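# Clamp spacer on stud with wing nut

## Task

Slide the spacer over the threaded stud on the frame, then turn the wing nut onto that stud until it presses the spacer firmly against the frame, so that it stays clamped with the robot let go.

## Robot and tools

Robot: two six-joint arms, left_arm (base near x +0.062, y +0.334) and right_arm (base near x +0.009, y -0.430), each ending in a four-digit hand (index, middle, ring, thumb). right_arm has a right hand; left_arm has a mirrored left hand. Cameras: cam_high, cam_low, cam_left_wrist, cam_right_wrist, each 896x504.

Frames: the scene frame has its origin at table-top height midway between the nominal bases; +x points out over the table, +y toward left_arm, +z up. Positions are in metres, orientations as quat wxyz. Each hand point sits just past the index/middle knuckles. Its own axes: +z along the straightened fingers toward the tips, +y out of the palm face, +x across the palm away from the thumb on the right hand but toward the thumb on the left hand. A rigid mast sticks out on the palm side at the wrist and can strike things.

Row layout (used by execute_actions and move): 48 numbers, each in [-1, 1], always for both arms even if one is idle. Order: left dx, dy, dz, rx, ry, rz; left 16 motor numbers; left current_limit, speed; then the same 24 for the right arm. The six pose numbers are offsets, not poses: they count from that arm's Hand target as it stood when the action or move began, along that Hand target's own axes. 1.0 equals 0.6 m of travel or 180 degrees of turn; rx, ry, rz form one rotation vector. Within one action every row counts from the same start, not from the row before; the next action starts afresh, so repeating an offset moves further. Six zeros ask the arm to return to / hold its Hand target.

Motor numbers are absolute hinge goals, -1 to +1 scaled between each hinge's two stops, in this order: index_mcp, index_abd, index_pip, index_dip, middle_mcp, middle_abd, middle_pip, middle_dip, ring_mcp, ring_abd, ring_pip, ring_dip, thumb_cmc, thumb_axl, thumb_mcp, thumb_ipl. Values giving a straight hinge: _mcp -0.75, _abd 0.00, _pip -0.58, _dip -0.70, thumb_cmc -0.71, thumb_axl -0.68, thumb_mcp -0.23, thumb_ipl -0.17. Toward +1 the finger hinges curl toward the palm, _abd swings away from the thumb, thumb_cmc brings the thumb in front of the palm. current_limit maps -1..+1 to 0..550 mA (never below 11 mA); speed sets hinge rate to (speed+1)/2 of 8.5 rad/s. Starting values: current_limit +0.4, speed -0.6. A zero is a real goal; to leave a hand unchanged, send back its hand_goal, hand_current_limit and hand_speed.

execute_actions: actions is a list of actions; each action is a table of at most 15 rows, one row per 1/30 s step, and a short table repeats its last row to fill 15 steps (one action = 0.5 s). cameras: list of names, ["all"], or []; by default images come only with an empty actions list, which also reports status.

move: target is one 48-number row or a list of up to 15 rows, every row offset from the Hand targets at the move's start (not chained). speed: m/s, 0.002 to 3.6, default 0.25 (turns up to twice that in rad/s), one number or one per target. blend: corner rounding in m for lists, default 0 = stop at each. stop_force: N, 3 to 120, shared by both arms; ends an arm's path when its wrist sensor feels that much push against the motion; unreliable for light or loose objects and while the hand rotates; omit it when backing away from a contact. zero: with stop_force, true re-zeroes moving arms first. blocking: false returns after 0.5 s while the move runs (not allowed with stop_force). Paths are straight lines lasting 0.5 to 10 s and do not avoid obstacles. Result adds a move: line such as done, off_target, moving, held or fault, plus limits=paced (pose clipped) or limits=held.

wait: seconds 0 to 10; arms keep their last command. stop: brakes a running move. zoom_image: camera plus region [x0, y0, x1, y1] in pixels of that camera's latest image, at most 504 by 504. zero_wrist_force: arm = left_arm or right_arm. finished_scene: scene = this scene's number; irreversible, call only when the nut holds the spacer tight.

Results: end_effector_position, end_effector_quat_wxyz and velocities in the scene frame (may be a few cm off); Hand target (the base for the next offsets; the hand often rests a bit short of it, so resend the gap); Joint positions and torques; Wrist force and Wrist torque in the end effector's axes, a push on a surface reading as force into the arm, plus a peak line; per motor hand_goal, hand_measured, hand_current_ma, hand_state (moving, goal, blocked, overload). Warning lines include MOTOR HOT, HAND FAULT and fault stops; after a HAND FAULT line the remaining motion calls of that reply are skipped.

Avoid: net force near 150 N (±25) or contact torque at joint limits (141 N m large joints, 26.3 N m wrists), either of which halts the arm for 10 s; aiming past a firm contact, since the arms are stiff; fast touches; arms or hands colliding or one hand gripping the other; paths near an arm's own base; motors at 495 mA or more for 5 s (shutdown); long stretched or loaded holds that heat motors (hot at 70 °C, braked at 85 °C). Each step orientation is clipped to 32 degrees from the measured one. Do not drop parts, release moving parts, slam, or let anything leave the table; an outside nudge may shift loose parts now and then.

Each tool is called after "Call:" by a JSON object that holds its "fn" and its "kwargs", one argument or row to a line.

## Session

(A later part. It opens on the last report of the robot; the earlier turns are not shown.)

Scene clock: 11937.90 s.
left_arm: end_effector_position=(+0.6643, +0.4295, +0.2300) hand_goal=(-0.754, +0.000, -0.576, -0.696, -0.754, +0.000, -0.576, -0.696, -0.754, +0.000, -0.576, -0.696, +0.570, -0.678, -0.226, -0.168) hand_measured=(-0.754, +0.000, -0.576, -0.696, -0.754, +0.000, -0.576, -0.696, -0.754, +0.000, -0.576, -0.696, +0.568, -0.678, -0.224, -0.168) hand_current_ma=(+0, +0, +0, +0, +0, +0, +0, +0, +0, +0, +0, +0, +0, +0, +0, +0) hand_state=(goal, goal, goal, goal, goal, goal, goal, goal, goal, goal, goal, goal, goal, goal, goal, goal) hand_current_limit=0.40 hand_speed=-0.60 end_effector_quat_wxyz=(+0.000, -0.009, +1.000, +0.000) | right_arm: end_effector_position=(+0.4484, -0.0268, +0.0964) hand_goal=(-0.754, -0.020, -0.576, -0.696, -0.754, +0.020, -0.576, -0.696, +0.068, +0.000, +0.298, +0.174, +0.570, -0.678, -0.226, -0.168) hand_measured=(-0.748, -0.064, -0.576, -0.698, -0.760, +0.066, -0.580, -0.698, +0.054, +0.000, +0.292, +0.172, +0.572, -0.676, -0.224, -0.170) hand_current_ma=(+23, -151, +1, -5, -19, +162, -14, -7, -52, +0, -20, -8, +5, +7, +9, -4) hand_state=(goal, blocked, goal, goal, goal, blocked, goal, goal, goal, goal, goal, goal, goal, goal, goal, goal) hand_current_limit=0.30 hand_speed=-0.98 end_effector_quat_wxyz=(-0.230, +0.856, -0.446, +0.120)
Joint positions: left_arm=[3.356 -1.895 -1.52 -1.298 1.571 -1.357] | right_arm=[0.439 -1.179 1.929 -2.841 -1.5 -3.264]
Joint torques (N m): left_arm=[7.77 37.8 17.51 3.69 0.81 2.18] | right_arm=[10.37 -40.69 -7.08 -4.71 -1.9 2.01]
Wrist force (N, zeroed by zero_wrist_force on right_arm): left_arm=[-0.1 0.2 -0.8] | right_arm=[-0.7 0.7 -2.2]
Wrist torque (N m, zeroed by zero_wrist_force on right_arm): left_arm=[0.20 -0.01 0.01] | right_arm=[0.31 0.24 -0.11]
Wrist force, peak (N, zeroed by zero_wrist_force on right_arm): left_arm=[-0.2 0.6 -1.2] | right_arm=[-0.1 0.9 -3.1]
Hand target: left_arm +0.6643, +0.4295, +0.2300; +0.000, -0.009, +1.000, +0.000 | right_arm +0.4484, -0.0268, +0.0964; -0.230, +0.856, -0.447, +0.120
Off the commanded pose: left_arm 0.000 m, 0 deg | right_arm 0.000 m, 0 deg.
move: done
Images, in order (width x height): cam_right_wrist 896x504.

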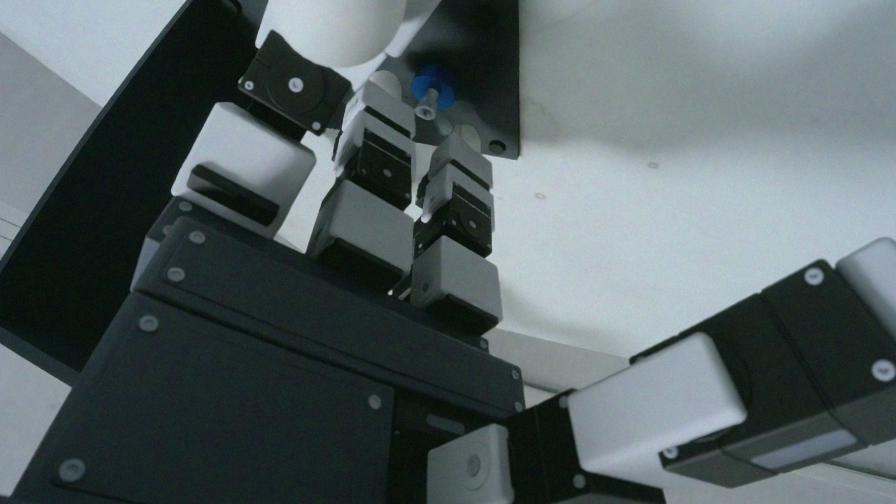

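Call:
{"fn": "execute_actions", "kwargs": {
  "actions": []
}}

Scene clock: 11970.37 s.
left_arm: end_effector_position=(+0.6643, +0.4295, +0.2300) hand_goal=(-0.754, +0.000, -0.576, -0.696, -0.754, +0.000, -0.576, -0.696, -0.754, +0.000, -0.576, -0.696, +0.570, -0.678, -0.226, -0.168) hand_measured=(-0.754, +0.000, -0.576, -0.696, -0.754, +0.000, -0.576, -0.696, -0.754, +0.000, -0.576, -0.696, +0.568, -0.678, -0.224, -0.168) hand_current_ma=(+0, +0, +0, +0, +0, +0, +0, +0, +0, +0, +0, +0, +0, +0, +0, +0) hand_state=(goal, goal, goal, goal, goal, goal, goal, goal, goal, goal, goal, goal, goal, goal, goal, goal) hand_current_limit=0.40 hand_speed=-0.60 end_effector_quat_wxyz=(+0.000, -0.009, +1.000, +0.000) | right_arm: end_effector_position=(+0.4484, -0.0268, +0.0964) hand_goal=(-0.754, -0.020, -0.576, -0.696, -0.754, +0.020, -0.576, -0.696, +0.068, +0.000, +0.298, +0.174, +0.570, -0.678, -0.226, -0.168) hand_measured=(-0.748, -0.064, -0.576, -0.698, -0.760, +0.066, -0.580, -0.698, +0.054, +0.000, +0.292, +0.172, +0.572, -0.676, -0.224, -0.170) hand_current_ma=(+23, -151, +1, -5, -19, +162, -14, -7, -52, +0, -20, -8, +5, +7, +9, -4) hand_state=(goal, blocked, goal, goal, goal, blocked, goal, goal, goal, goal, goal, goal, goal, goal, goal, goal) hand_current_limit=0.30 hand_speed=-0.98 end_effector_quat_wxyz=(-0.230, +0.856, -0.447, +0.120)
Joint positions: left_arm=[3.356 -1.895 -1.52 -1.298 1.571 -1.357] | right_arm=[0.439 -1.179 1.929 -2.841 -1.501 -3.264]
Joint velocities: within noise
Joint torques (N m): left_arm=[8.28 37.57 17.62 3.52 0.79 2.15] | right_arm=[10.21 -40.23 -7.2 -4.8 -1.98 2]
Wrist force (N, zeroed by zero_wrist_force on right_arm): left_arm=[0.1 0.4 -1.0] | right_arm=[-0.4 0.8 -2.5]
Wrist torque (N m, zeroed by zero_wrist_force on right_arm): left_arm=[0.24 -0.04 0.02] | right_arm=[0.34 0.23 -0.09]
Wrist force, peak (N, zeroed by zero_wrist_force on right_arm): left_arm=[-0.2 0.3 -1.2] | right_arm=[-0.5 0.8 -2.6]
Hand target: left_arm +0.6643, +0.4295, +0.2300; +0.000, -0.009, +1.000, +0.000 | right_arm +0.4484, -0.0268, +0.0964; -0.230, +0.856, -0.447, +0.120
Off the commanded pose: left_arm 0.000 m, 0 deg | right_arm 0.000 m, 0 deg.

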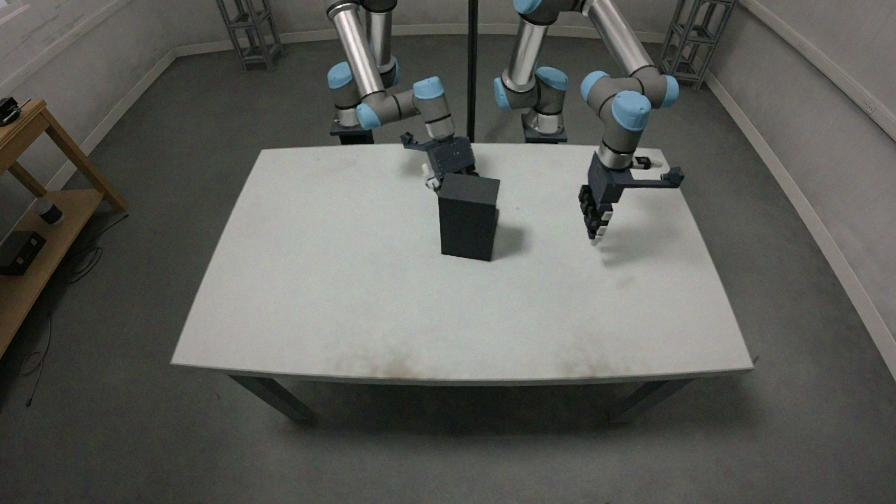

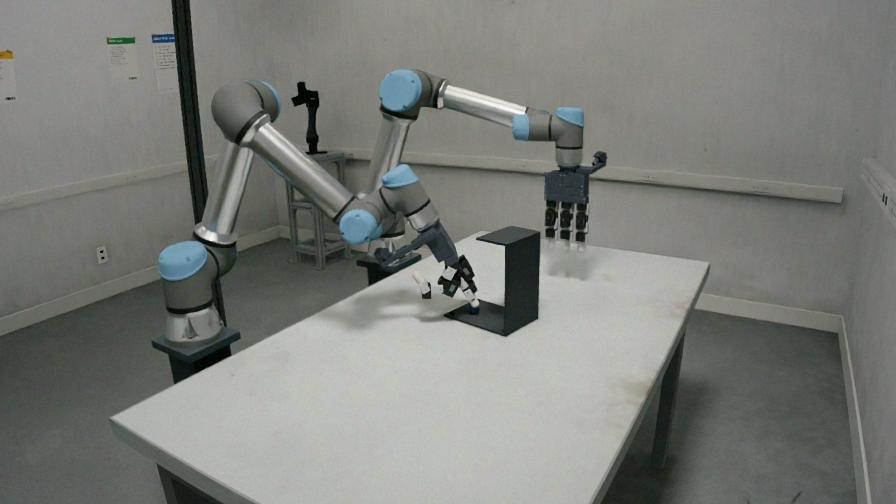

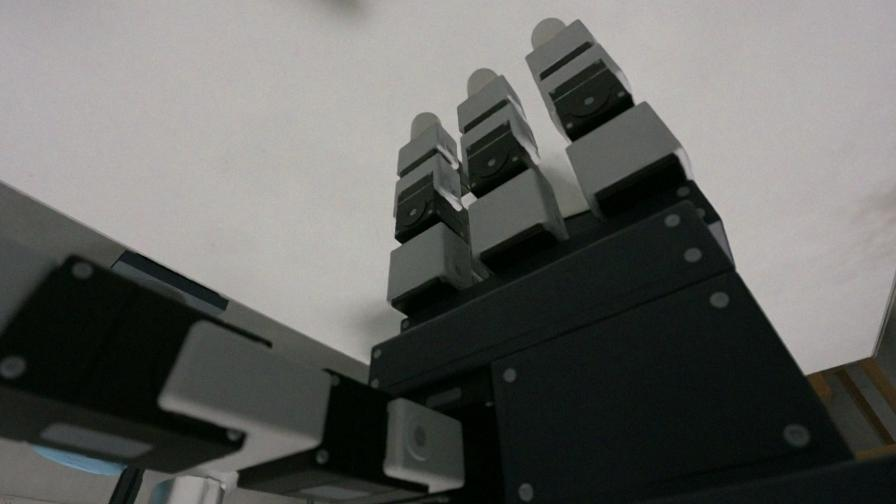

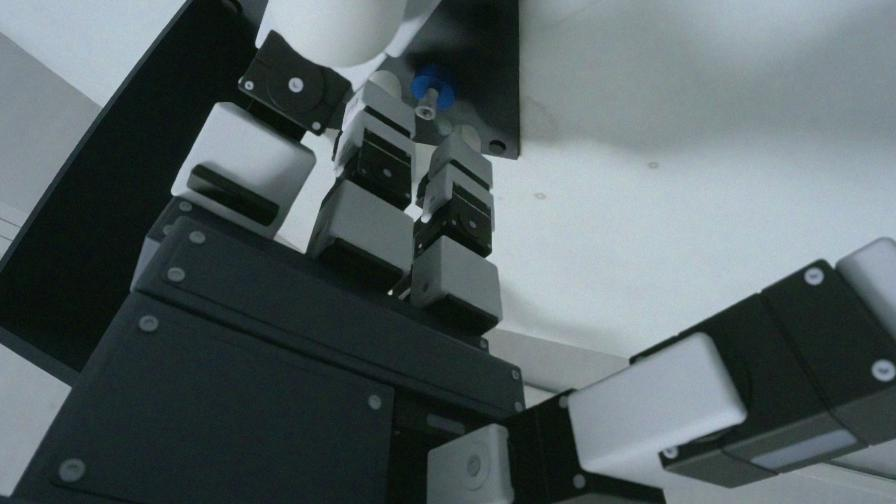

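Call:
{"fn": "move", "kwargs": {
  "target": [
    [0,0,0,0,0,0,-0.754,0,-0.576,-0.696,-0.754,0,-0.576,-0.696,-0.754,0,-0.576,-0.696,0.571,-0.678,-0.226,-0.168,0.4,-0.6, -0.01803,-0.00068,0.00039,0,0.01389,0.02406, -0.754,-0.02,-0.576,-0.696,-0.754,0.02,-0.576,-0.696,0.068,0,0.299,0.174,0.571,-0.678,-0.226,-0.168,0.3,-0.98],
    [0,0,0,0,0,0,-0.754,0,-0.576,-0.696,-0.754,0,-0.576,-0.696,-0.754,0,-0.576,-0.696,0.571,-0.678,-0.226,-0.168,0.4,-0.6, -0.03592,-0.00272,0.00157,0,0.02778,0.04811, -0.754,-0.02,-0.576,-0.696,-0.754,0.02,-0.576,-0.696,0.068,0,0.299,0.174,0.571,-0.678,-0.226,-0.168,0.3,-0.98],
    [0,0,0,0,0,0,-0.754,0,-0.576,-0.696,-0.754,0,-0.576,-0.696,-0.754,0,-0.576,-0.696,0.571,-0.678,-0.226,-0.168,0.4,-0.6, -0.05353,-0.0061,0.00352,0,0.04167,0.07217, -0.754,-0.02,-0.576,-0.696,-0.754,0.02,-0.576,-0.696,0.068,0,0.299,0.174,0.571,-0.678,-0.226,-0.168,0.3,-0.98],
    [0,0,0,0,0,0,-0.754,0,-0.576,-0.696,-0.754,0,-0.576,-0.696,-0.754,0,-0.576,-0.696,0.571,-0.678,-0.226,-0.168,0.4,-0.6, -0.07074,-0.0108,0.00624,0,0.05556,0.09623, -0.754,-0.02,-0.576,-0.696,-0.754,0.02,-0.576,-0.696,0.068,0,0.299,0.174,0.571,-0.678,-0.226,-0.168,0.3,-0.98]
  ],
  "speed": 0.1,
  "blend": 0.002,
  "cameras": ["cam_right_wrist"]
}}

Call:
{"fn": "zoom_image", "kwargs": {
  "camera": "cam_right_wrist",
  "region": [346, 30, 526, 170]
}}

Scene clock: 12004.27 s.
left_arm: end_effector_position=(+0.6643, +0.4295, +0.2300) hand_goal=(-0.754, +0.000, -0.576, -0.696, -0.754, +0.000, -0.576, -0.696, -0.754, +0.000, -0.576, -0.696, +0.570, -0.678, -0.226, -0.168) hand_measured=(-0.754, +0.000, -0.576, -0.696, -0.754, +0.000, -0.576, -0.696, -0.754, +0.000, -0.576, -0.696, +0.568, -0.678, -0.224, -0.168) hand_current_ma=(+0, +0, +0, +0, +0, +0, +0, +0, +0, +0, +0, +0, +0, +0, +0, +0) hand_state=(goal, goal, goal, goal, goal, goal, goal, goal, goal, goal, goal, goal, goal, goal, goal, goal) hand_current_limit=0.40 hand_speed=-0.60 end_effector_quat_wxyz=(+0.000, -0.009, +1.000, +0.000) | right_arm: end_effector_position=(+0.4303, +0.0123, +0.0964) hand_goal=(-0.754, -0.020, -0.576, -0.696, -0.754, +0.020, -0.576, -0.696, +0.068, +0.000, +0.298, +0.174, +0.570, -0.678, -0.226, -0.168) hand_measured=(-0.748, -0.022, -0.576, -0.698, -0.750, +0.022, -0.578, -0.698, +0.054, +0.000, +0.292, +0.172, +0.572, -0.676, -0.224, -0.170) hand_current_ma=(+23, -7, +1, -5, +13, +7, -3, -7, -52, +0, -20, -8, +5, +7, +9, -4) hand_state=(goal, goal, goal, goal, goal, goal, goal, goal, goal, goal, goal, goal, goal, goal, goal, goal) hand_current_limit=0.30 hand_speed=-0.98 end_effector_quat_wxyz=(-0.206, +0.766, -0.588, +0.158)
Joint positions: left_arm=[3.356 -1.895 -1.52 -1.298 1.571 -1.357] | right_arm=[0.546 -1.162 1.897 -2.809 -1.726 -2.867]
Joint torques (N m): left_arm=[8.28 38.09 16.64 3.62 0.74 2.27] | right_arm=[10.21 -28.46 -28.07 -0.89 -2.38 2.01]
Wrist force (N, zeroed by zero_wrist_force on right_arm): left_arm=[0.0 0.3 -0.8] | right_arm=[-0.7 1.1 -1.6]
Wrist torque (N m, zeroed by zero_wrist_force on right_arm): left_arm=[0.21 -0.02 0.02] | right_arm=[0.19 0.17 -0.10]
Wrist force, peak (N, zeroed by zero_wrist_force on right_arm): left_arm=[0.0 0.4 -1.3] | right_arm=[-0.5 0.9 -2.6]
Hand target: left_arm +0.6643, +0.4295, +0.2300; +0.000, -0.009, +1.000, +0.000 | right_arm +0.4303, +0.0123, +0.0964; -0.206, +0.766, -0.589, +0.158
Off the commanded pose: left_arm 0.000 m, 0 deg | right_arm 0.000 m, 0 deg.
move: done
Images, in order (width x height): cam_right_wrist 896x504.

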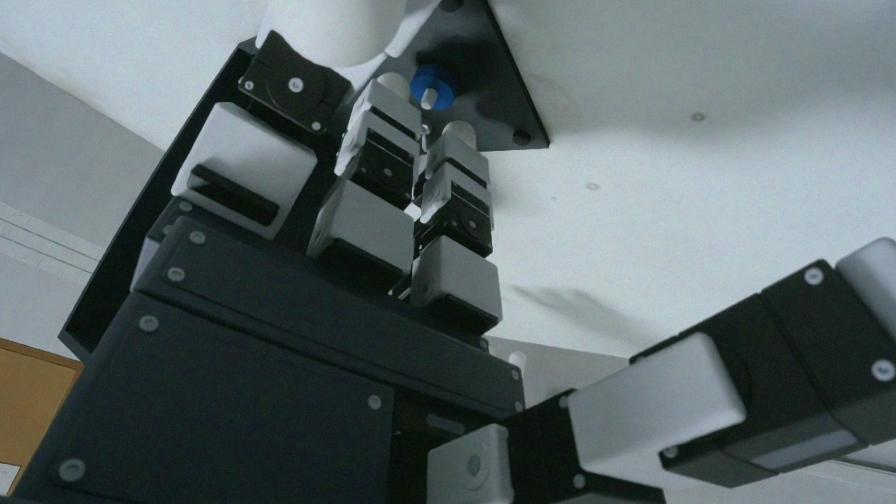

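Scaled by 2.800.

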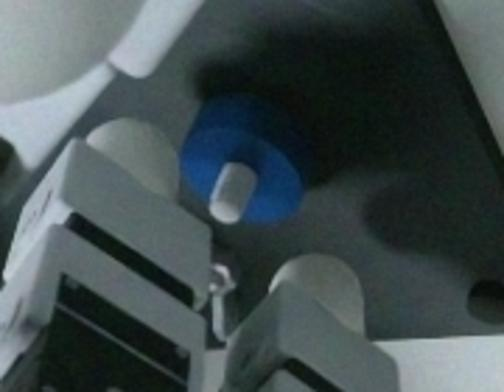

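Call:
{"fn": "execute_actions", "kwargs": {
  "actions": [],
  "cameras": ["cam_low","cam_high","cam_right_wrist"]
}}

Call:
{"fn": "zoom_image", "kwargs": {
  "camera": "cam_low",
  "region": [420, 260, 560, 340]
}}

Call:
{"fn": "zoom_image", "kwargs": {
  "camera": "cam_right_wrist",
  "region": [390, 60, 470, 150]
}}

Scene clock: 12018.40 s.
left_arm: end_effector_position=(+0.6643, +0.4295, +0.2300) hand_goal=(-0.754, +0.000, -0.576, -0.696, -0.754, +0.000, -0.576, -0.696, -0.754, +0.000, -0.576, -0.696, +0.570, -0.678, -0.226, -0.168) hand_measured=(-0.754, +0.000, -0.576, -0.696, -0.754, +0.000, -0.576, -0.696, -0.754, +0.000, -0.576, -0.696, +0.568, -0.678, -0.224, -0.168) hand_current_ma=(+0, +0, +0, +0, +0, +0, +0, +0, +0, +0, +0, +0, +0, +0, +0, +0) hand_state=(goal, goal, goal, goal, goal, goal, goal, goal, goal, goal, goal, goal, goal, goal, goal, goal) hand_current_limit=0.40 hand_speed=-0.60 end_effector_quat_wxyz=(+0.000, -0.009, +1.000, +0.000) | right_arm: end_effector_position=(+0.4303, +0.0123, +0.0964) hand_goal=(-0.754, -0.020, -0.576, -0.696, -0.754, +0.020, -0.576, -0.696, +0.068, +0.000, +0.298, +0.174, +0.570, -0.678, -0.226, -0.168) hand_measured=(-0.748, -0.022, -0.576, -0.698, -0.750, +0.022, -0.578, -0.698, +0.054, +0.000, +0.292, +0.172, +0.572, -0.676, -0.224, -0.170) hand_current_ma=(+23, -7, +1, -5, +13, +7, -3, -7, -52, +0, -20, -8, +5, +7, +9, -4) hand_state=(goal, goal, goal, goal, goal, goal, goal, goal, goal, goal, goal, goal, goal, goal, goal, goal) hand_current_limit=0.30 hand_speed=-0.98 end_effector_quat_wxyz=(-0.206, +0.766, -0.589, +0.158)
Joint positions: left_arm=[3.356 -1.895 -1.52 -1.298 1.571 -1.357] | right_arm=[0.546 -1.162 1.897 -2.809 -1.727 -2.866]
Joint velocities: within noise
Joint torques (N m): left_arm=[8.65 37.69 17.59 3.67 0.81 2.22] | right_arm=[9.84 -28.85 -28.84 -0.95 -2.24 1.98]
Wrist force (N, zeroed by zero_wrist_force on right_arm): left_arm=[0.0 0.3 -0.9] | right_arm=[-0.7 1.0 -1.9]
Wrist torque (N m, zeroed by zero_wrist_force on right_arm): left_arm=[0.23 -0.02 0.01] | right_arm=[0.19 0.16 -0.09]
Wrist force, peak (N, zeroed by zero_wrist_force on right_arm): left_arm=[0.1 0.5 -1.2] | right_arm=[-1.4 1.2 -1.9]
Hand target: left_arm +0.6643, +0.4295, +0.2300; +0.000, -0.009, +1.000, +0.000 | right_arm +0.4303, +0.0123, +0.0964; -0.206, +0.766, -0.589, +0.158
Off the commanded pose: left_arm 0.000 m, 0 deg | right_arm 0.000 m, 0 deg.
Images, in order (width x height): cam_high 896x504, cam_low 896x504, cam_right_wrist 896x504.

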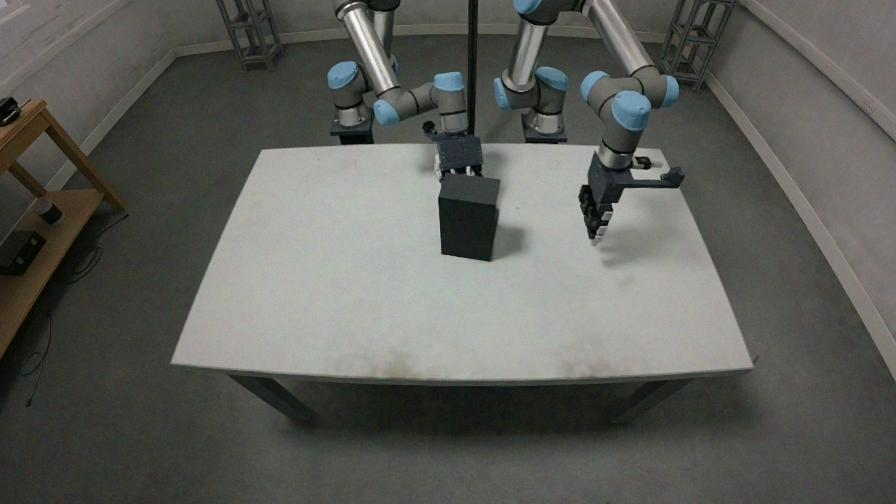

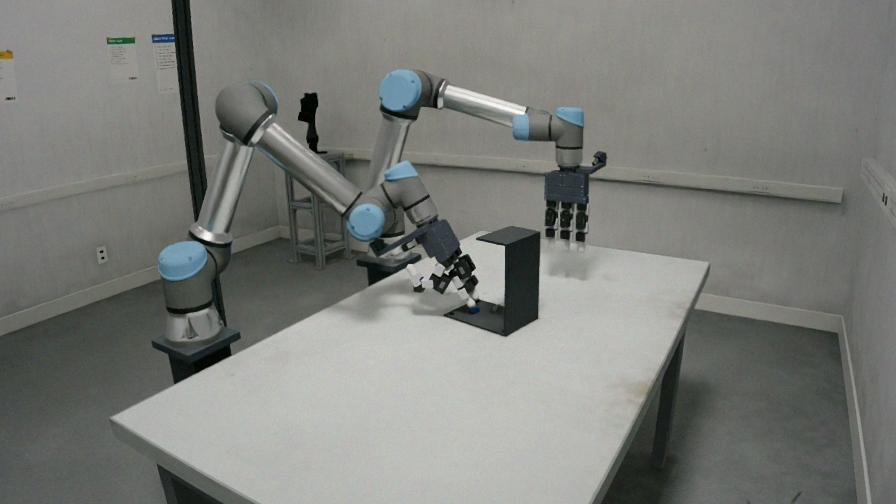

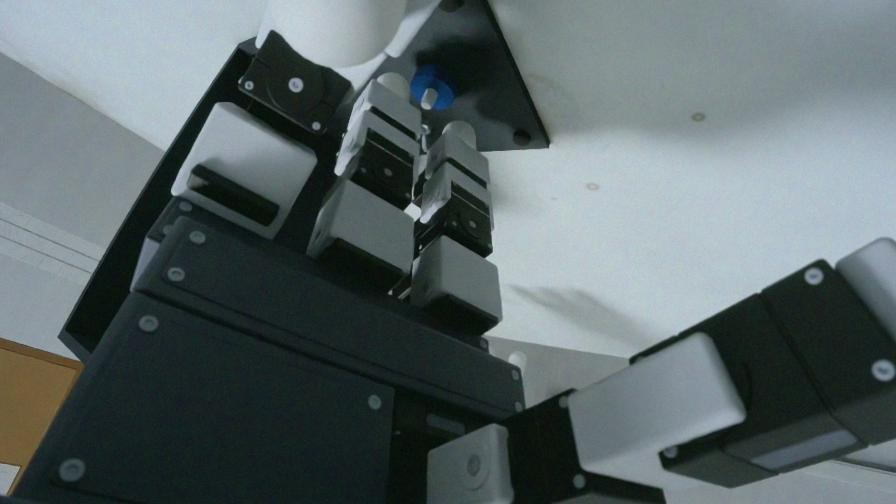

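Scaled by 3.600.

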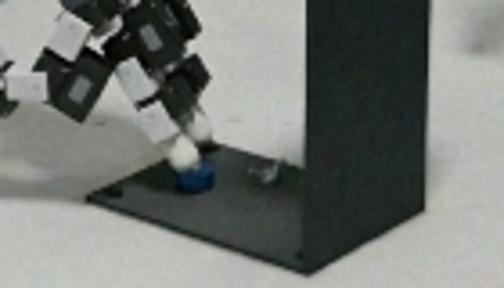

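Scaled by 5.600.

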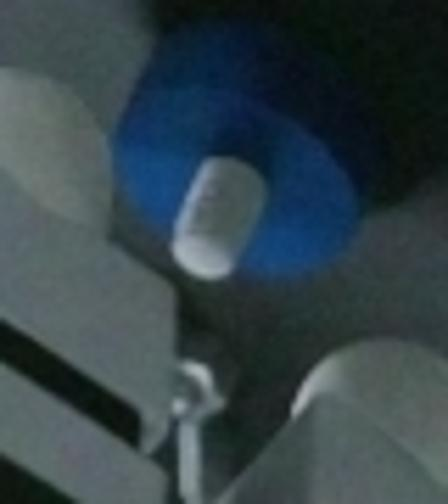

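Call:
{"fn": "move", "kwargs": {
  "target": [0,0,0,0,0,0,-0.754,0,-0.576,-0.696,-0.754,0,-0.576,-0.696,-0.754,0,-0.576,-0.696,0.571,-0.678,-0.226,-0.168,0.4,-0.6, 0,-0.0417,-0.0722,0,0,0, -0.754,-0.02,-0.576,-0.696,-0.754,0.02,-0.576,-0.696,0.068,0,0.299,0.174,0.571,-0.678,-0.226,-0.168,0.3,-0.98],
  "speed": 0.1,
  "cameras": ["cam_right_wrist","cam_low"]
}}

Call:
{"fn": "zoom_image", "kwargs": {
  "camera": "cam_right_wrist",
  "region": [356, 0, 556, 150]
}}

Call:
{"fn": "zoom_image", "kwargs": {
  "camera": "cam_low",
  "region": [440, 280, 540, 340]
}}

Scene clock: 12204.70 s.
left_arm: end_effector_position=(+0.6643, +0.4295, +0.2300) hand_goal=(-0.754, +0.000, -0.576, -0.696, -0.754, +0.000, -0.576, -0.696, -0.754, +0.000, -0.576, -0.696, +0.570, -0.678, -0.226, -0.168) hand_measured=(-0.754, +0.000, -0.576, -0.696, -0.754, +0.000, -0.576, -0.696, -0.754, +0.000, -0.576, -0.696, +0.568, -0.678, -0.224, -0.168) hand_current_ma=(+0, +0, +0, +0, +0, +0, +0, +0, +0, +0, +0, +0, +0, +0, +0, +0) hand_state=(goal, goal, goal, goal, goal, goal, goal, goal, goal, goal, goal, goal, goal, goal, goal, goal) hand_current_limit=0.40 hand_speed=-0.60 end_effector_quat_wxyz=(+0.000, -0.009, +1.000, +0.000) | right_arm: end_effector_position=(+0.4302, +0.0123, +0.1463) hand_goal=(-0.754, -0.020, -0.576, -0.696, -0.754, +0.020, -0.576, -0.696, +0.068, +0.000, +0.298, +0.174, +0.570, -0.678, -0.226, -0.168) hand_measured=(-0.748, -0.022, -0.576, -0.698, -0.750, +0.022, -0.578, -0.698, +0.054, +0.000, +0.292, +0.172, +0.572, -0.676, -0.224, -0.170) hand_current_ma=(+23, -7, +1, -5, +14, +7, -3, -7, -52, +0, -20, -8, +5, +7, +9, -4) hand_state=(goal, goal, goal, goal, goal, goal, goal, goal, goal, goal, goal, goal, goal, goal, goal, goal) hand_current_limit=0.30 hand_speed=-0.98 end_effector_quat_wxyz=(-0.206, +0.766, -0.589, +0.158)
Joint positions: left_arm=[3.356 -1.895 -1.52 -1.298 1.571 -1.357] | right_arm=[0.546 -1.239 1.849 -2.685 -1.727 -2.866]
Joint torques (N m): left_arm=[8.37 37.05 17.63 3.61 0.8 2.19] | right_arm=[0.53 -40.99 -30.59 -0.93 -1.42 2]
Wrist force (N, zeroed by zero_wrist_force on right_arm): left_arm=[-0.1 0.4 -0.9] | right_arm=[-0.7 1.5 -1.8]
Wrist torque (N m, zeroed by zero_wrist_force on right_arm): left_arm=[0.24 -0.02 0.00] | right_arm=[0.26 0.17 -0.09]
Wrist force, peak (N, zeroed by zero_wrist_force on right_arm): left_arm=[-0.1 0.4 -1.1] | right_arm=[-0.8 1.6 -1.9]
Hand target: left_arm +0.6643, +0.4295, +0.2300; +0.000, -0.009, +1.000, +0.000 | right_arm +0.4302, +0.0123, +0.1465; -0.206, +0.766, -0.589, +0.158
Off the commanded pose: left_arm 0.000 m, 0 deg | right_arm 0.000 m, 0 deg.
move: done
Images, in order (width x height): cam_low 896x504, cam_right_wrist 896x504.

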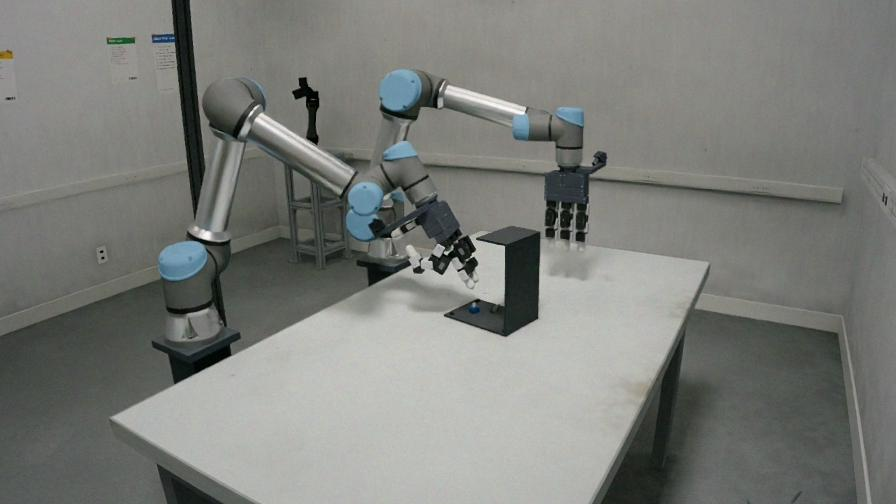

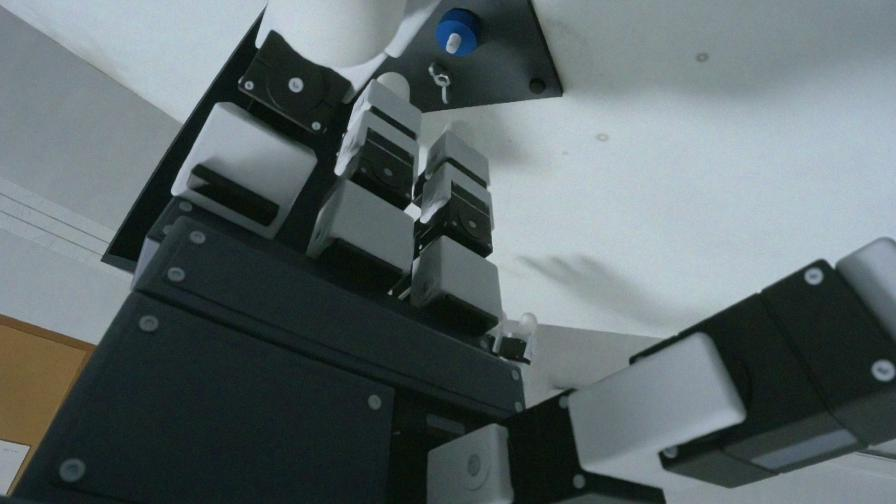

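Scaled by 2.520.

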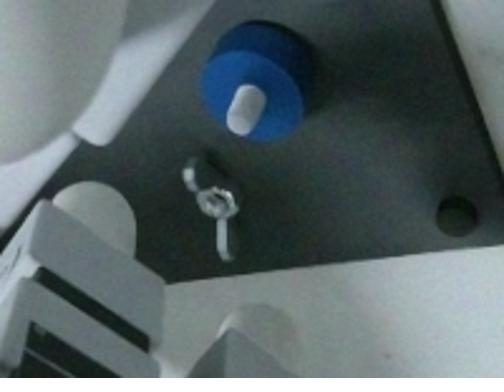

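Scaled by 5.040.

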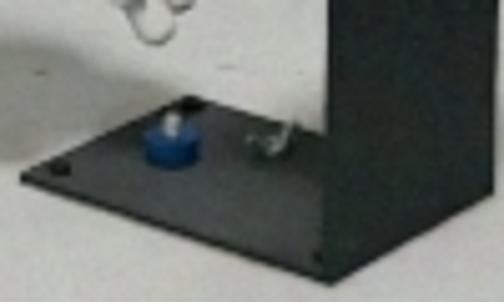

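Call:
{"fn": "move", "kwargs": {
  "target": [0,0,0,0,0,0,-0.754,0,-0.576,-0.696,-0.754,0,-0.576,-0.696,-0.754,0,-0.576,-0.696,0.571,-0.678,-0.226,-0.168,0.4,-0.6, -0.1502,-0.0755,0.1013,0,0.1,0.1732, -0.754,-0.12,-0.576,-0.696,-0.754,0.12,-0.576,-0.696,0.068,0,0.299,0.174,0.571,-0.678,-0.226,-0.168,0.3,-0.9],
  "speed": 0.15,
  "cameras": ["cam_right_wrist"]
}}

Call:
{"fn": "zoom_image", "kwargs": {
  "camera": "cam_right_wrist",
  "region": [356, 0, 556, 150]
}}

Scene clock: 12248.17 s.
left_arm: end_effector_position=(+0.6643, +0.4295, +0.2300) hand_goal=(-0.754, +0.000, -0.576, -0.696, -0.754, +0.000, -0.576, -0.696, -0.754, +0.000, -0.576, -0.696, +0.570, -0.678, -0.226, -0.168) hand_measured=(-0.754, +0.000, -0.576, -0.696, -0.754, +0.000, -0.576, -0.696, -0.754, +0.000, -0.576, -0.696, +0.568, -0.678, -0.224, -0.168) hand_current_ma=(+0, +0, +0, +0, +0, +0, +0, +0, +0, +0, +0, +0, +0, +0, +0, +0) hand_state=(goal, goal, goal, goal, goal, goal, goal, goal, goal, goal, goal, goal, goal, goal, goal, goal) hand_current_limit=0.40 hand_speed=-0.60 end_effector_quat_wxyz=(+0.000, -0.009, +1.000, +0.000) | right_arm: end_effector_position=(+0.4743, +0.1173, +0.1166) hand_goal=(-0.754, -0.120, -0.576, -0.696, -0.754, +0.120, -0.576, -0.696, +0.068, +0.000, +0.298, +0.174, +0.570, -0.678, -0.226, -0.168) hand_measured=(-0.748, -0.116, -0.576, -0.698, -0.750, +0.116, -0.578, -0.698, +0.054, +0.000, +0.292, +0.172, +0.572, -0.676, -0.224, -0.170) hand_current_ma=(+23, +10, +1, -5, +14, -10, -3, -7, -52, +0, -20, -8, +5, +7, +9, -4) hand_state=(goal, goal, goal, goal, goal, goal, goal, goal, goal, goal, goal, goal, goal, goal, goal, goal) hand_current_limit=0.30 hand_speed=-0.90 end_effector_quat_wxyz=(+0.147, -0.546, +0.796, -0.213) end_effector_velocity=(+0.000, +0.001, -0.001) end_effector_angular_velocity=(+0.000, +0.001, -0.005)
Joint positions: left_arm=[3.356 -1.895 -1.52 -1.298 1.571 -1.357] | right_arm=[0.687 -0.999 1.499 -2.336 -2.029 -2.119]
Joint velocities: left_arm=[within noise] | right_arm=[0 0.003 -0.002 0.003 0 0.006]
Joint torques (N m): left_arm=[7.89 37.74 17.49 3.54 0.78 2.28] | right_arm=[10.03 -37.22 -31.13 -0.86 -2.71 2.34]
Wrist force (N, zeroed by zero_wrist_force on right_arm): left_arm=[-0.1 0.4 -1.1] | right_arm=[-0.8 1.8 -1.8]
Wrist torque (N m, zeroed by zero_wrist_force on right_arm): left_arm=[0.25 -0.01 0.00] | right_arm=[0.32 0.21 -0.10]
Wrist force, peak (N, zeroed by zero_wrist_force on right_arm): left_arm=[-0.1 0.5 -1.2] | right_arm=[-0.9 2.0 -2.0]
Hand target: left_arm +0.6643, +0.4295, +0.2300; +0.000, -0.009, +1.000, +0.000 | right_arm +0.4743, +0.1173, +0.1166; +0.147, -0.546, +0.796, -0.213
Off the commanded pose: left_arm 0.000 m, 0 deg | right_arm 0.000 m, 0 deg.
move: done
Images, in order (width x height): cam_right_wrist 896x504.

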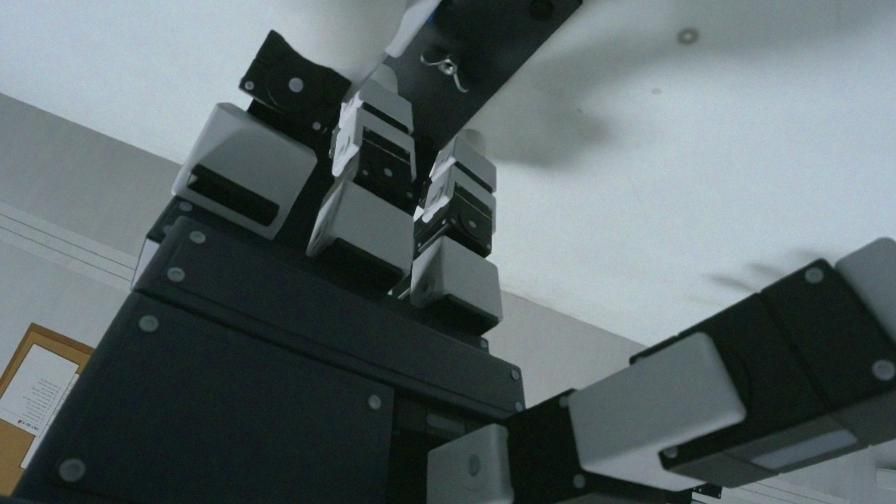

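Scaled by 2.520.

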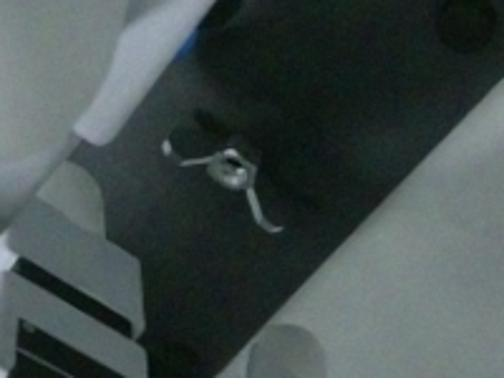

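Call:
{"fn": "move", "kwargs": {
  "target": [0,0,0,0,0,0,-0.754,0,-0.576,-0.696,-0.754,0,-0.576,-0.696,-0.754,0,-0.576,-0.696,0.571,-0.678,-0.226,-0.168,0.4,-0.6, -0.0017,0.0328,0.06,0,0,0, -0.754,-0.12,-0.576,-0.696,-0.754,0.12,-0.576,-0.696,0.068,0,0.299,0.174,0.571,-0.678,-0.226,-0.168,0.3,-0.9],
  "speed": 0.08,
  "cameras": ["cam_right_wrist"]
}}

Call:
{"fn": "zoom_image", "kwargs": {
  "camera": "cam_right_wrist",
  "region": [346, 40, 526, 160]
}}

Scene clock: 12261.47 s.
left_arm: end_effector_position=(+0.6643, +0.4295, +0.2300) hand_goal=(-0.754, +0.000, -0.576, -0.696, -0.754, +0.000, -0.576, -0.696, -0.754, +0.000, -0.576, -0.696, +0.570, -0.678, -0.226, -0.168) hand_measured=(-0.754, +0.000, -0.576, -0.696, -0.754, +0.000, -0.576, -0.696, -0.754, +0.000, -0.576, -0.696, +0.568, -0.678, -0.224, -0.168) hand_current_ma=(+0, +0, +0, +0, +0, +0, +0, +0, +0, +0, +0, +0, +0, +0, +0, +0) hand_state=(goal, goal, goal, goal, goal, goal, goal, goal, goal, goal, goal, goal, goal, goal, goal, goal) hand_current_limit=0.40 hand_speed=-0.60 end_effector_quat_wxyz=(+0.000, -0.009, +1.000, +0.000) | right_arm: end_effector_position=(+0.4756, +0.1179, +0.0758) hand_goal=(-0.754, -0.120, -0.576, -0.696, -0.754, +0.120, -0.576, -0.696, +0.068, +0.000, +0.298, +0.174, +0.570, -0.678, -0.226, -0.168) hand_measured=(-0.748, -0.116, -0.576, -0.698, -0.752, +0.116, -0.578, -0.698, +0.054, +0.000, +0.292, +0.172, +0.572, -0.676, -0.224, -0.170) hand_current_ma=(+23, +10, +1, -5, +4, -9, -3, -7, -52, +0, -20, -8, +5, +7, +9, -4) hand_state=(goal, goal, goal, goal, goal, goal, goal, goal, goal, goal, goal, goal, goal, goal, goal, goal) hand_current_limit=0.30 hand_speed=-0.90 end_effector_quat_wxyz=(+0.147, -0.546, +0.796, -0.213)
Joint positions: left_arm=[3.356 -1.895 -1.52 -1.298 1.571 -1.357] | right_arm=[0.687 -0.947 1.531 -2.421 -2.029 -2.119]
Joint torques (N m): left_arm=[8.39 37.39 17.47 3.67 0.72 2.26] | right_arm=[-11.35 -38.21 -9.94 -4.65 0.98 -2.17]
Wrist force (N, zeroed by zero_wrist_force on right_arm): left_arm=[-0.3 0.4 -1.0] | right_arm=[-0.8 1.5 -1.9]
Wrist torque (N m, zeroed by zero_wrist_force on right_arm): left_arm=[0.24 0.01 0.00] | right_arm=[0.31 0.19 -0.04]
Wrist force, peak (N, zeroed by zero_wrist_force on right_arm): left_arm=[-0.1 0.5 -1.2] | right_arm=[-0.8 1.9 -2.2]
Hand target: left_arm +0.6643, +0.4295, +0.2300; +0.000, -0.009, +1.000, +0.000 | right_arm +0.4756, +0.1179, +0.0756; +0.147, -0.546, +0.796, -0.213
Off the commanded pose: left_arm 0.000 m, 0 deg | right_arm 0.000 m, 0 deg.
move: done
Images, in order (width x height): cam_right_wrist 896x504.

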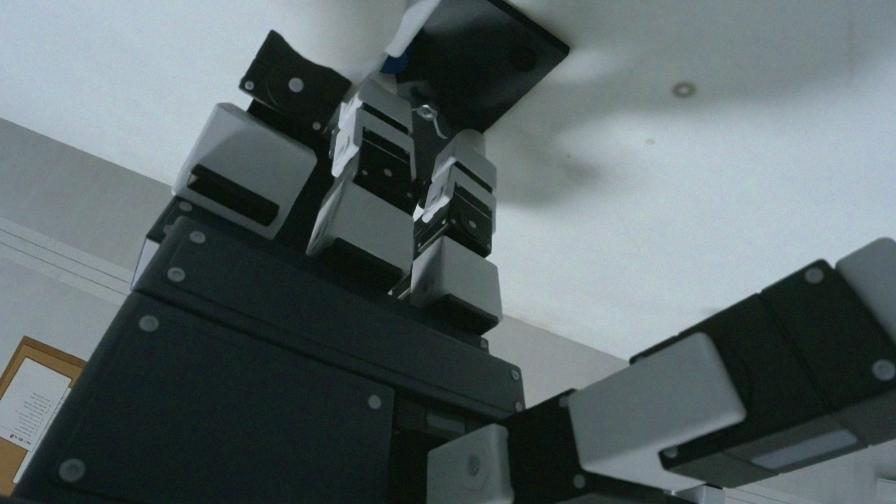

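Scaled by 2.800.

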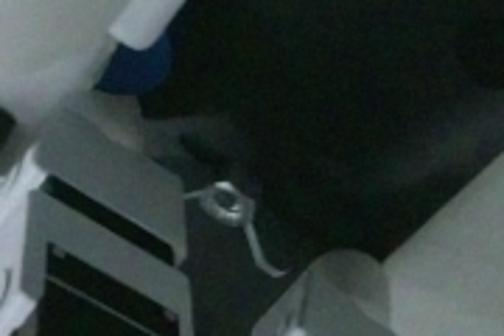

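Call:
{"fn": "move", "kwargs": {
  "target": [0,0,0,0,0,0,-0.754,0,-0.576,-0.696,-0.754,0,-0.576,-0.696,-0.754,0,-0.576,-0.696,0.571,-0.678,-0.226,-0.168,0.4,-0.6, -0.0008,-0.0034,0.002,0,0,0, -0.754,-0.12,-0.576,-0.696,-0.754,0.12,-0.576,-0.696,0.068,0,0.299,0.174,0.571,-0.678,-0.226,-0.168,0.3,-0.9],
  "speed": 0.05,
  "cameras": ["cam_right_wrist"]
}}

Call:
{"fn": "zoom_image", "kwargs": {
  "camera": "cam_right_wrist",
  "region": [386, 70, 486, 150]
}}

Scene clock: 12273.10 s.
left_arm: end_effector_position=(+0.6643, +0.4295, +0.2300) hand_goal=(-0.754, +0.000, -0.576, -0.696, -0.754, +0.000, -0.576, -0.696, -0.754, +0.000, -0.576, -0.696, +0.570, -0.678, -0.226, -0.168) hand_measured=(-0.754, +0.000, -0.576, -0.696, -0.754, +0.000, -0.576, -0.696, -0.754, +0.000, -0.576, -0.696, +0.568, -0.678, -0.224, -0.168) hand_current_ma=(+0, +0, +0, +0, +0, +0, +0, +0, +0, +0, +0, +0, +0, +0, +0, +0) hand_state=(goal, goal, goal, goal, goal, goal, goal, goal, goal, goal, goal, goal, goal, goal, goal, goal) hand_current_limit=0.40 hand_speed=-0.60 end_effector_quat_wxyz=(+0.000, -0.009, +1.000, +0.000) | right_arm: end_effector_position=(+0.4779, +0.1176, +0.0756) hand_goal=(-0.754, -0.120, -0.576, -0.696, -0.754, +0.120, -0.576, -0.696, +0.068, +0.000, +0.298, +0.174, +0.570, -0.678, -0.226, -0.168) hand_measured=(-0.748, -0.116, -0.576, -0.698, -0.750, +0.116, -0.578, -0.698, +0.054, +0.000, +0.292, +0.172, +0.572, -0.676, -0.224, -0.170) hand_current_ma=(+23, +10, +1, -5, +13, -9, -3, -7, -52, +0, -20, -8, +5, +7, +9, -4) hand_state=(goal, goal, goal, goal, goal, goal, goal, goal, goal, goal, goal, goal, goal, goal, goal, goal) hand_current_limit=0.30 hand_speed=-0.90 end_effector_quat_wxyz=(+0.147, -0.546, +0.796, -0.213)
Joint positions: left_arm=[3.356 -1.895 -1.52 -1.298 1.571 -1.357] | right_arm=[0.684 -0.944 1.527 -2.421 -2.028 -2.122]
Joint torques (N m): left_arm=[8.13 37.25 17.36 3.62 0.78 2.3] | right_arm=[-10.86 -38.58 -30.48 -1.31 1.82 -2.2]
Wrist force (N, zeroed by zero_wrist_force on right_arm): left_arm=[-0.3 0.1 -0.8] | right_arm=[-0.5 2.0 -1.9]
Wrist torque (N m, zeroed by zero_wrist_force on right_arm): left_arm=[0.19 0.01 0.00] | right_arm=[0.33 0.16 0.06]
Wrist force, peak (N, zeroed by zero_wrist_force on right_arm): left_arm=[-0.2 0.6 -1.2] | right_arm=[-0.9 1.7 -2.2]
Hand target: left_arm +0.6643, +0.4295, +0.2300; +0.000, -0.009, +1.000, +0.000 | right_arm +0.4780, +0.1175, +0.0756; +0.147, -0.546, +0.796, -0.213
Off the commanded pose: left_arm 0.000 m, 0 deg | right_arm 0.000 m, 0 deg.
move: done
Images, in order (width x height): cam_right_wrist 896x504.

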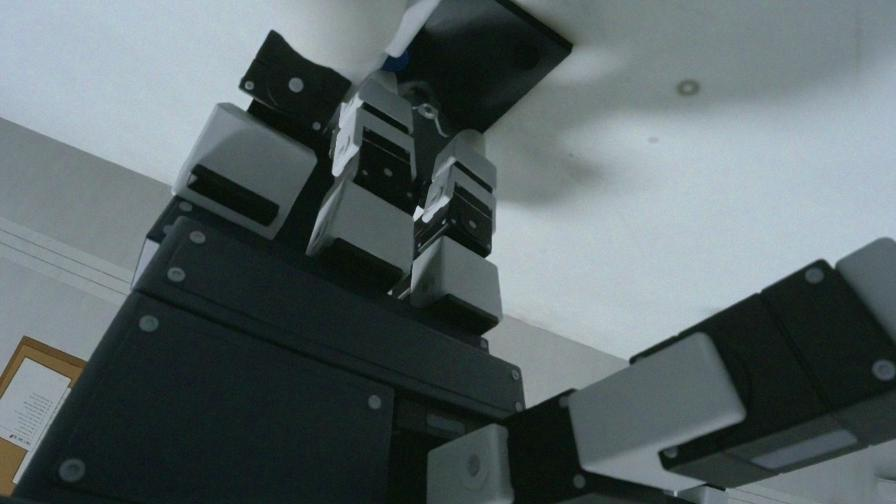

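Scaled by 5.040.

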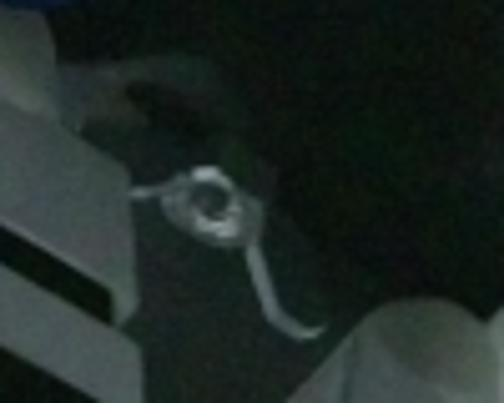

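Call:
{"fn": "move", "kwargs": {
  "target": [0,0,0,0,0,0,-0.754,0,-0.576,-0.696,-0.754,0,-0.576,-0.696,-0.754,0,-0.576,-0.696,0.571,-0.678,-0.226,-0.168,0.4,-0.6, 0,0,0,0,0,0, -0.754,-0.02,-0.576,-0.696,-0.754,0.02,-0.576,-0.696,0.068,0,0.299,0.174,0.571,-0.678,-0.226,-0.168,-0.4,-0.98],
  "speed": 0.05
}}

Call:
{"fn": "wait", "kwargs": {
  "seconds": 1,
  "cameras": ["cam_right_wrist"]
}}

Call:
{"fn": "zoom_image", "kwargs": {
  "camera": "cam_right_wrist",
  "region": [386, 70, 486, 150]
}}

Scene clock: 12284.50 s.
left_arm: end_effector_position=(+0.6643, +0.4295, +0.2300) hand_goal=(-0.754, +0.000, -0.576, -0.696, -0.754, +0.000, -0.576, -0.696, -0.754, +0.000, -0.576, -0.696, +0.570, -0.678, -0.226, -0.168) hand_measured=(-0.754, +0.000, -0.576, -0.696, -0.754, +0.000, -0.576, -0.696, -0.754, +0.000, -0.576, -0.696, +0.568, -0.678, -0.224, -0.168) hand_current_ma=(+0, +0, +0, +0, +0, +0, +0, +0, +0, +0, +0, +0, +0, +0, +0, +0) hand_state=(goal, goal, goal, goal, goal, goal, goal, goal, goal, goal, goal, goal, goal, goal, goal, goal) hand_current_limit=0.40 hand_speed=-0.60 end_effector_quat_wxyz=(+0.000, -0.009, +1.000, +0.000) | right_arm: end_effector_position=(+0.4780, +0.1175, +0.0756) hand_goal=(-0.754, -0.020, -0.576, -0.696, -0.754, +0.020, -0.576, -0.696, +0.068, +0.000, +0.298, +0.174, +0.570, -0.678, -0.226, -0.168) hand_measured=(-0.748, -0.068, -0.576, -0.698, -0.750, +0.068, -0.578, -0.698, +0.054, +0.000, +0.292, +0.172, +0.572, -0.676, -0.224, -0.170) hand_current_ma=(+23, -52, +1, -5, +13, +50, -3, -7, -52, +0, -20, -8, +5, +7, +9, -4) hand_state=(goal, moving, goal, goal, goal, moving, goal, goal, goal, goal, goal, goal, goal, goal, goal, goal) hand_current_limit=-0.40 hand_speed=-0.98 end_effector_quat_wxyz=(+0.147, -0.546, +0.796, -0.213)
Joint positions: left_arm=[3.356 -1.895 -1.52 -1.298 1.571 -1.357] | right_arm=[0.684 -0.944 1.527 -2.421 -2.028 -2.122]
Joint torques (N m): left_arm=[7.81 37.34 17.84 3.62 0.79 2.33] | right_arm=[-11.61 -38.11 -30.24 -0.91 1.66 -2.1]
Wrist force (N, zeroed by zero_wrist_force on right_arm): left_arm=[-0.2 0.3 -0.9] | right_arm=[-0.8 1.6 -1.8]
Wrist torque (N m, zeroed by zero_wrist_force on right_arm): left_arm=[0.21 0.01 -0.01] | right_arm=[0.27 0.20 0.02]
Wrist force, peak (N, zeroed by zero_wrist_force on right_arm): left_arm=[-0.2 0.2 -1.3] | right_arm=[-1.0 1.9 -2.0]
Hand target: left_arm +0.6643, +0.4295, +0.2300; +0.000, -0.009, +1.000, +0.000 | right_arm +0.4780, +0.1175, +0.0756; +0.147, -0.546, +0.796, -0.213
Off the commanded pose: left_arm 0.000 m, 0 deg | right_arm 0.000 m, 0 deg.
move: done

Scene clock: 12285.50 s.
left_arm: end_effector_position=(+0.6643, +0.4295, +0.2300) hand_goal=(-0.754, +0.000, -0.576, -0.696, -0.754, +0.000, -0.576, -0.696, -0.754, +0.000, -0.576, -0.696, +0.570, -0.678, -0.226, -0.168) hand_measured=(-0.754, +0.000, -0.576, -0.696, -0.754, +0.000, -0.576, -0.696, -0.754, +0.000, -0.576, -0.696, +0.568, -0.678, -0.224, -0.168) hand_current_ma=(+0, +0, +0, +0, +0, +0, +0, +0, +0, +0, +0, +0, +0, +0, +0, +0) hand_state=(goal, goal, goal, goal, goal, goal, goal, goal, goal, goal, goal, goal, goal, goal, goal, goal) hand_current_limit=0.40 hand_speed=-0.60 end_effector_quat_wxyz=(+0.000, -0.009, +1.000, +0.000) | right_arm: end_effector_position=(+0.4780, +0.1175, +0.0756) hand_goal=(-0.754, -0.020, -0.576, -0.696, -0.754, +0.020, -0.576, -0.696, +0.068, +0.000, +0.298, +0.174, +0.570, -0.678, -0.226, -0.168) hand_measured=(-0.748, -0.066, -0.576, -0.698, -0.750, +0.066, -0.578, -0.698, +0.054, +0.000, +0.292, +0.172, +0.572, -0.676, -0.224, -0.170) hand_current_ma=(+23, -159, +1, -5, +13, +156, -3, -7, -52, +0, -20, -8, +5, +7, +9, -4) hand_state=(goal, blocked, goal, goal, goal, blocked, goal, goal, goal, goal, goal, goal, goal, goal, goal, goal) hand_current_limit=-0.40 hand_speed=-0.98 end_effector_quat_wxyz=(+0.147, -0.546, +0.796, -0.213)
Joint positions: left_arm=[3.356 -1.895 -1.52 -1.298 1.571 -1.357] | right_arm=[0.684 -0.944 1.527 -2.421 -2.028 -2.122]
Joint torques (N m): left_arm=[8.11 37.85 17.52 3.64 0.77 2.39] | right_arm=[-10.98 -38.23 -30.63 -0.86 1.8 -2.05]
Wrist force (N, zeroed by zero_wrist_force on right_arm): left_arm=[0.0 0.3 -0.8] | right_arm=[-0.9 1.6 -1.8]
Wrist torque (N m, zeroed by zero_wrist_force on right_arm): left_arm=[0.22 -0.02 0.01] | right_arm=[0.27 0.22 0.01]
Wrist force, peak (N, zeroed by zero_wrist_force on right_arm): left_arm=[0.1 0.4 -1.1] | right_arm=[-0.6 1.8 -2.1]
Hand target: left_arm +0.6643, +0.4295, +0.2300; +0.000, -0.009, +1.000, +0.000 | right_arm +0.4780, +0.1175, +0.0756; +0.147, -0.546, +0.796, -0.213
Off the commanded pose: left_arm 0.000 m, 0 deg | right_arm 0.000 m, 0 deg.
wait: 1.00 s; at rest by 0.17 s
Images, in order (width x height): cam_right_wrist 896x504.

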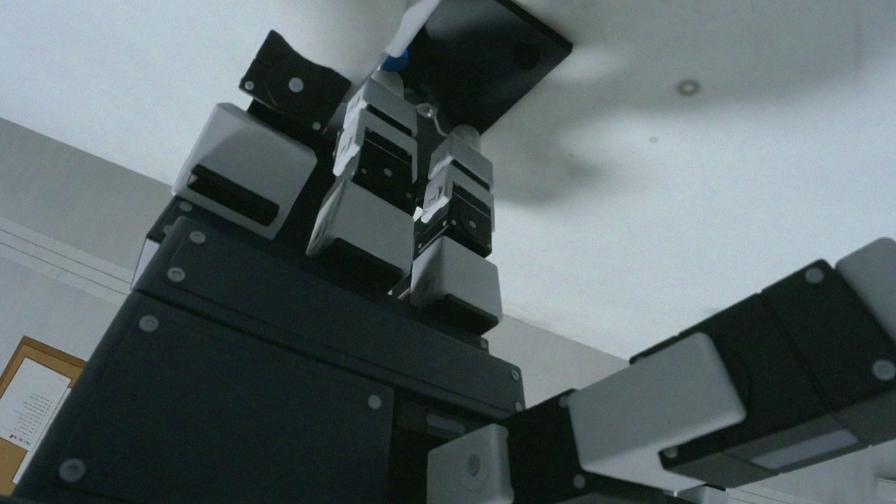

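Scaled by 5.040.

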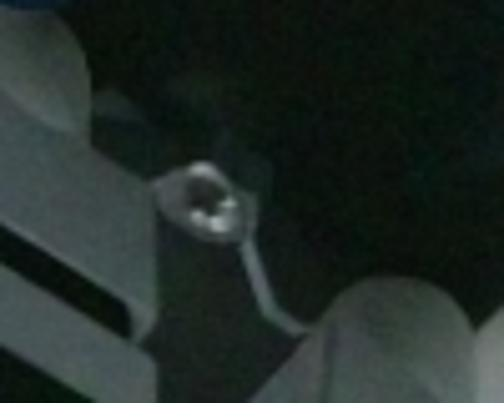

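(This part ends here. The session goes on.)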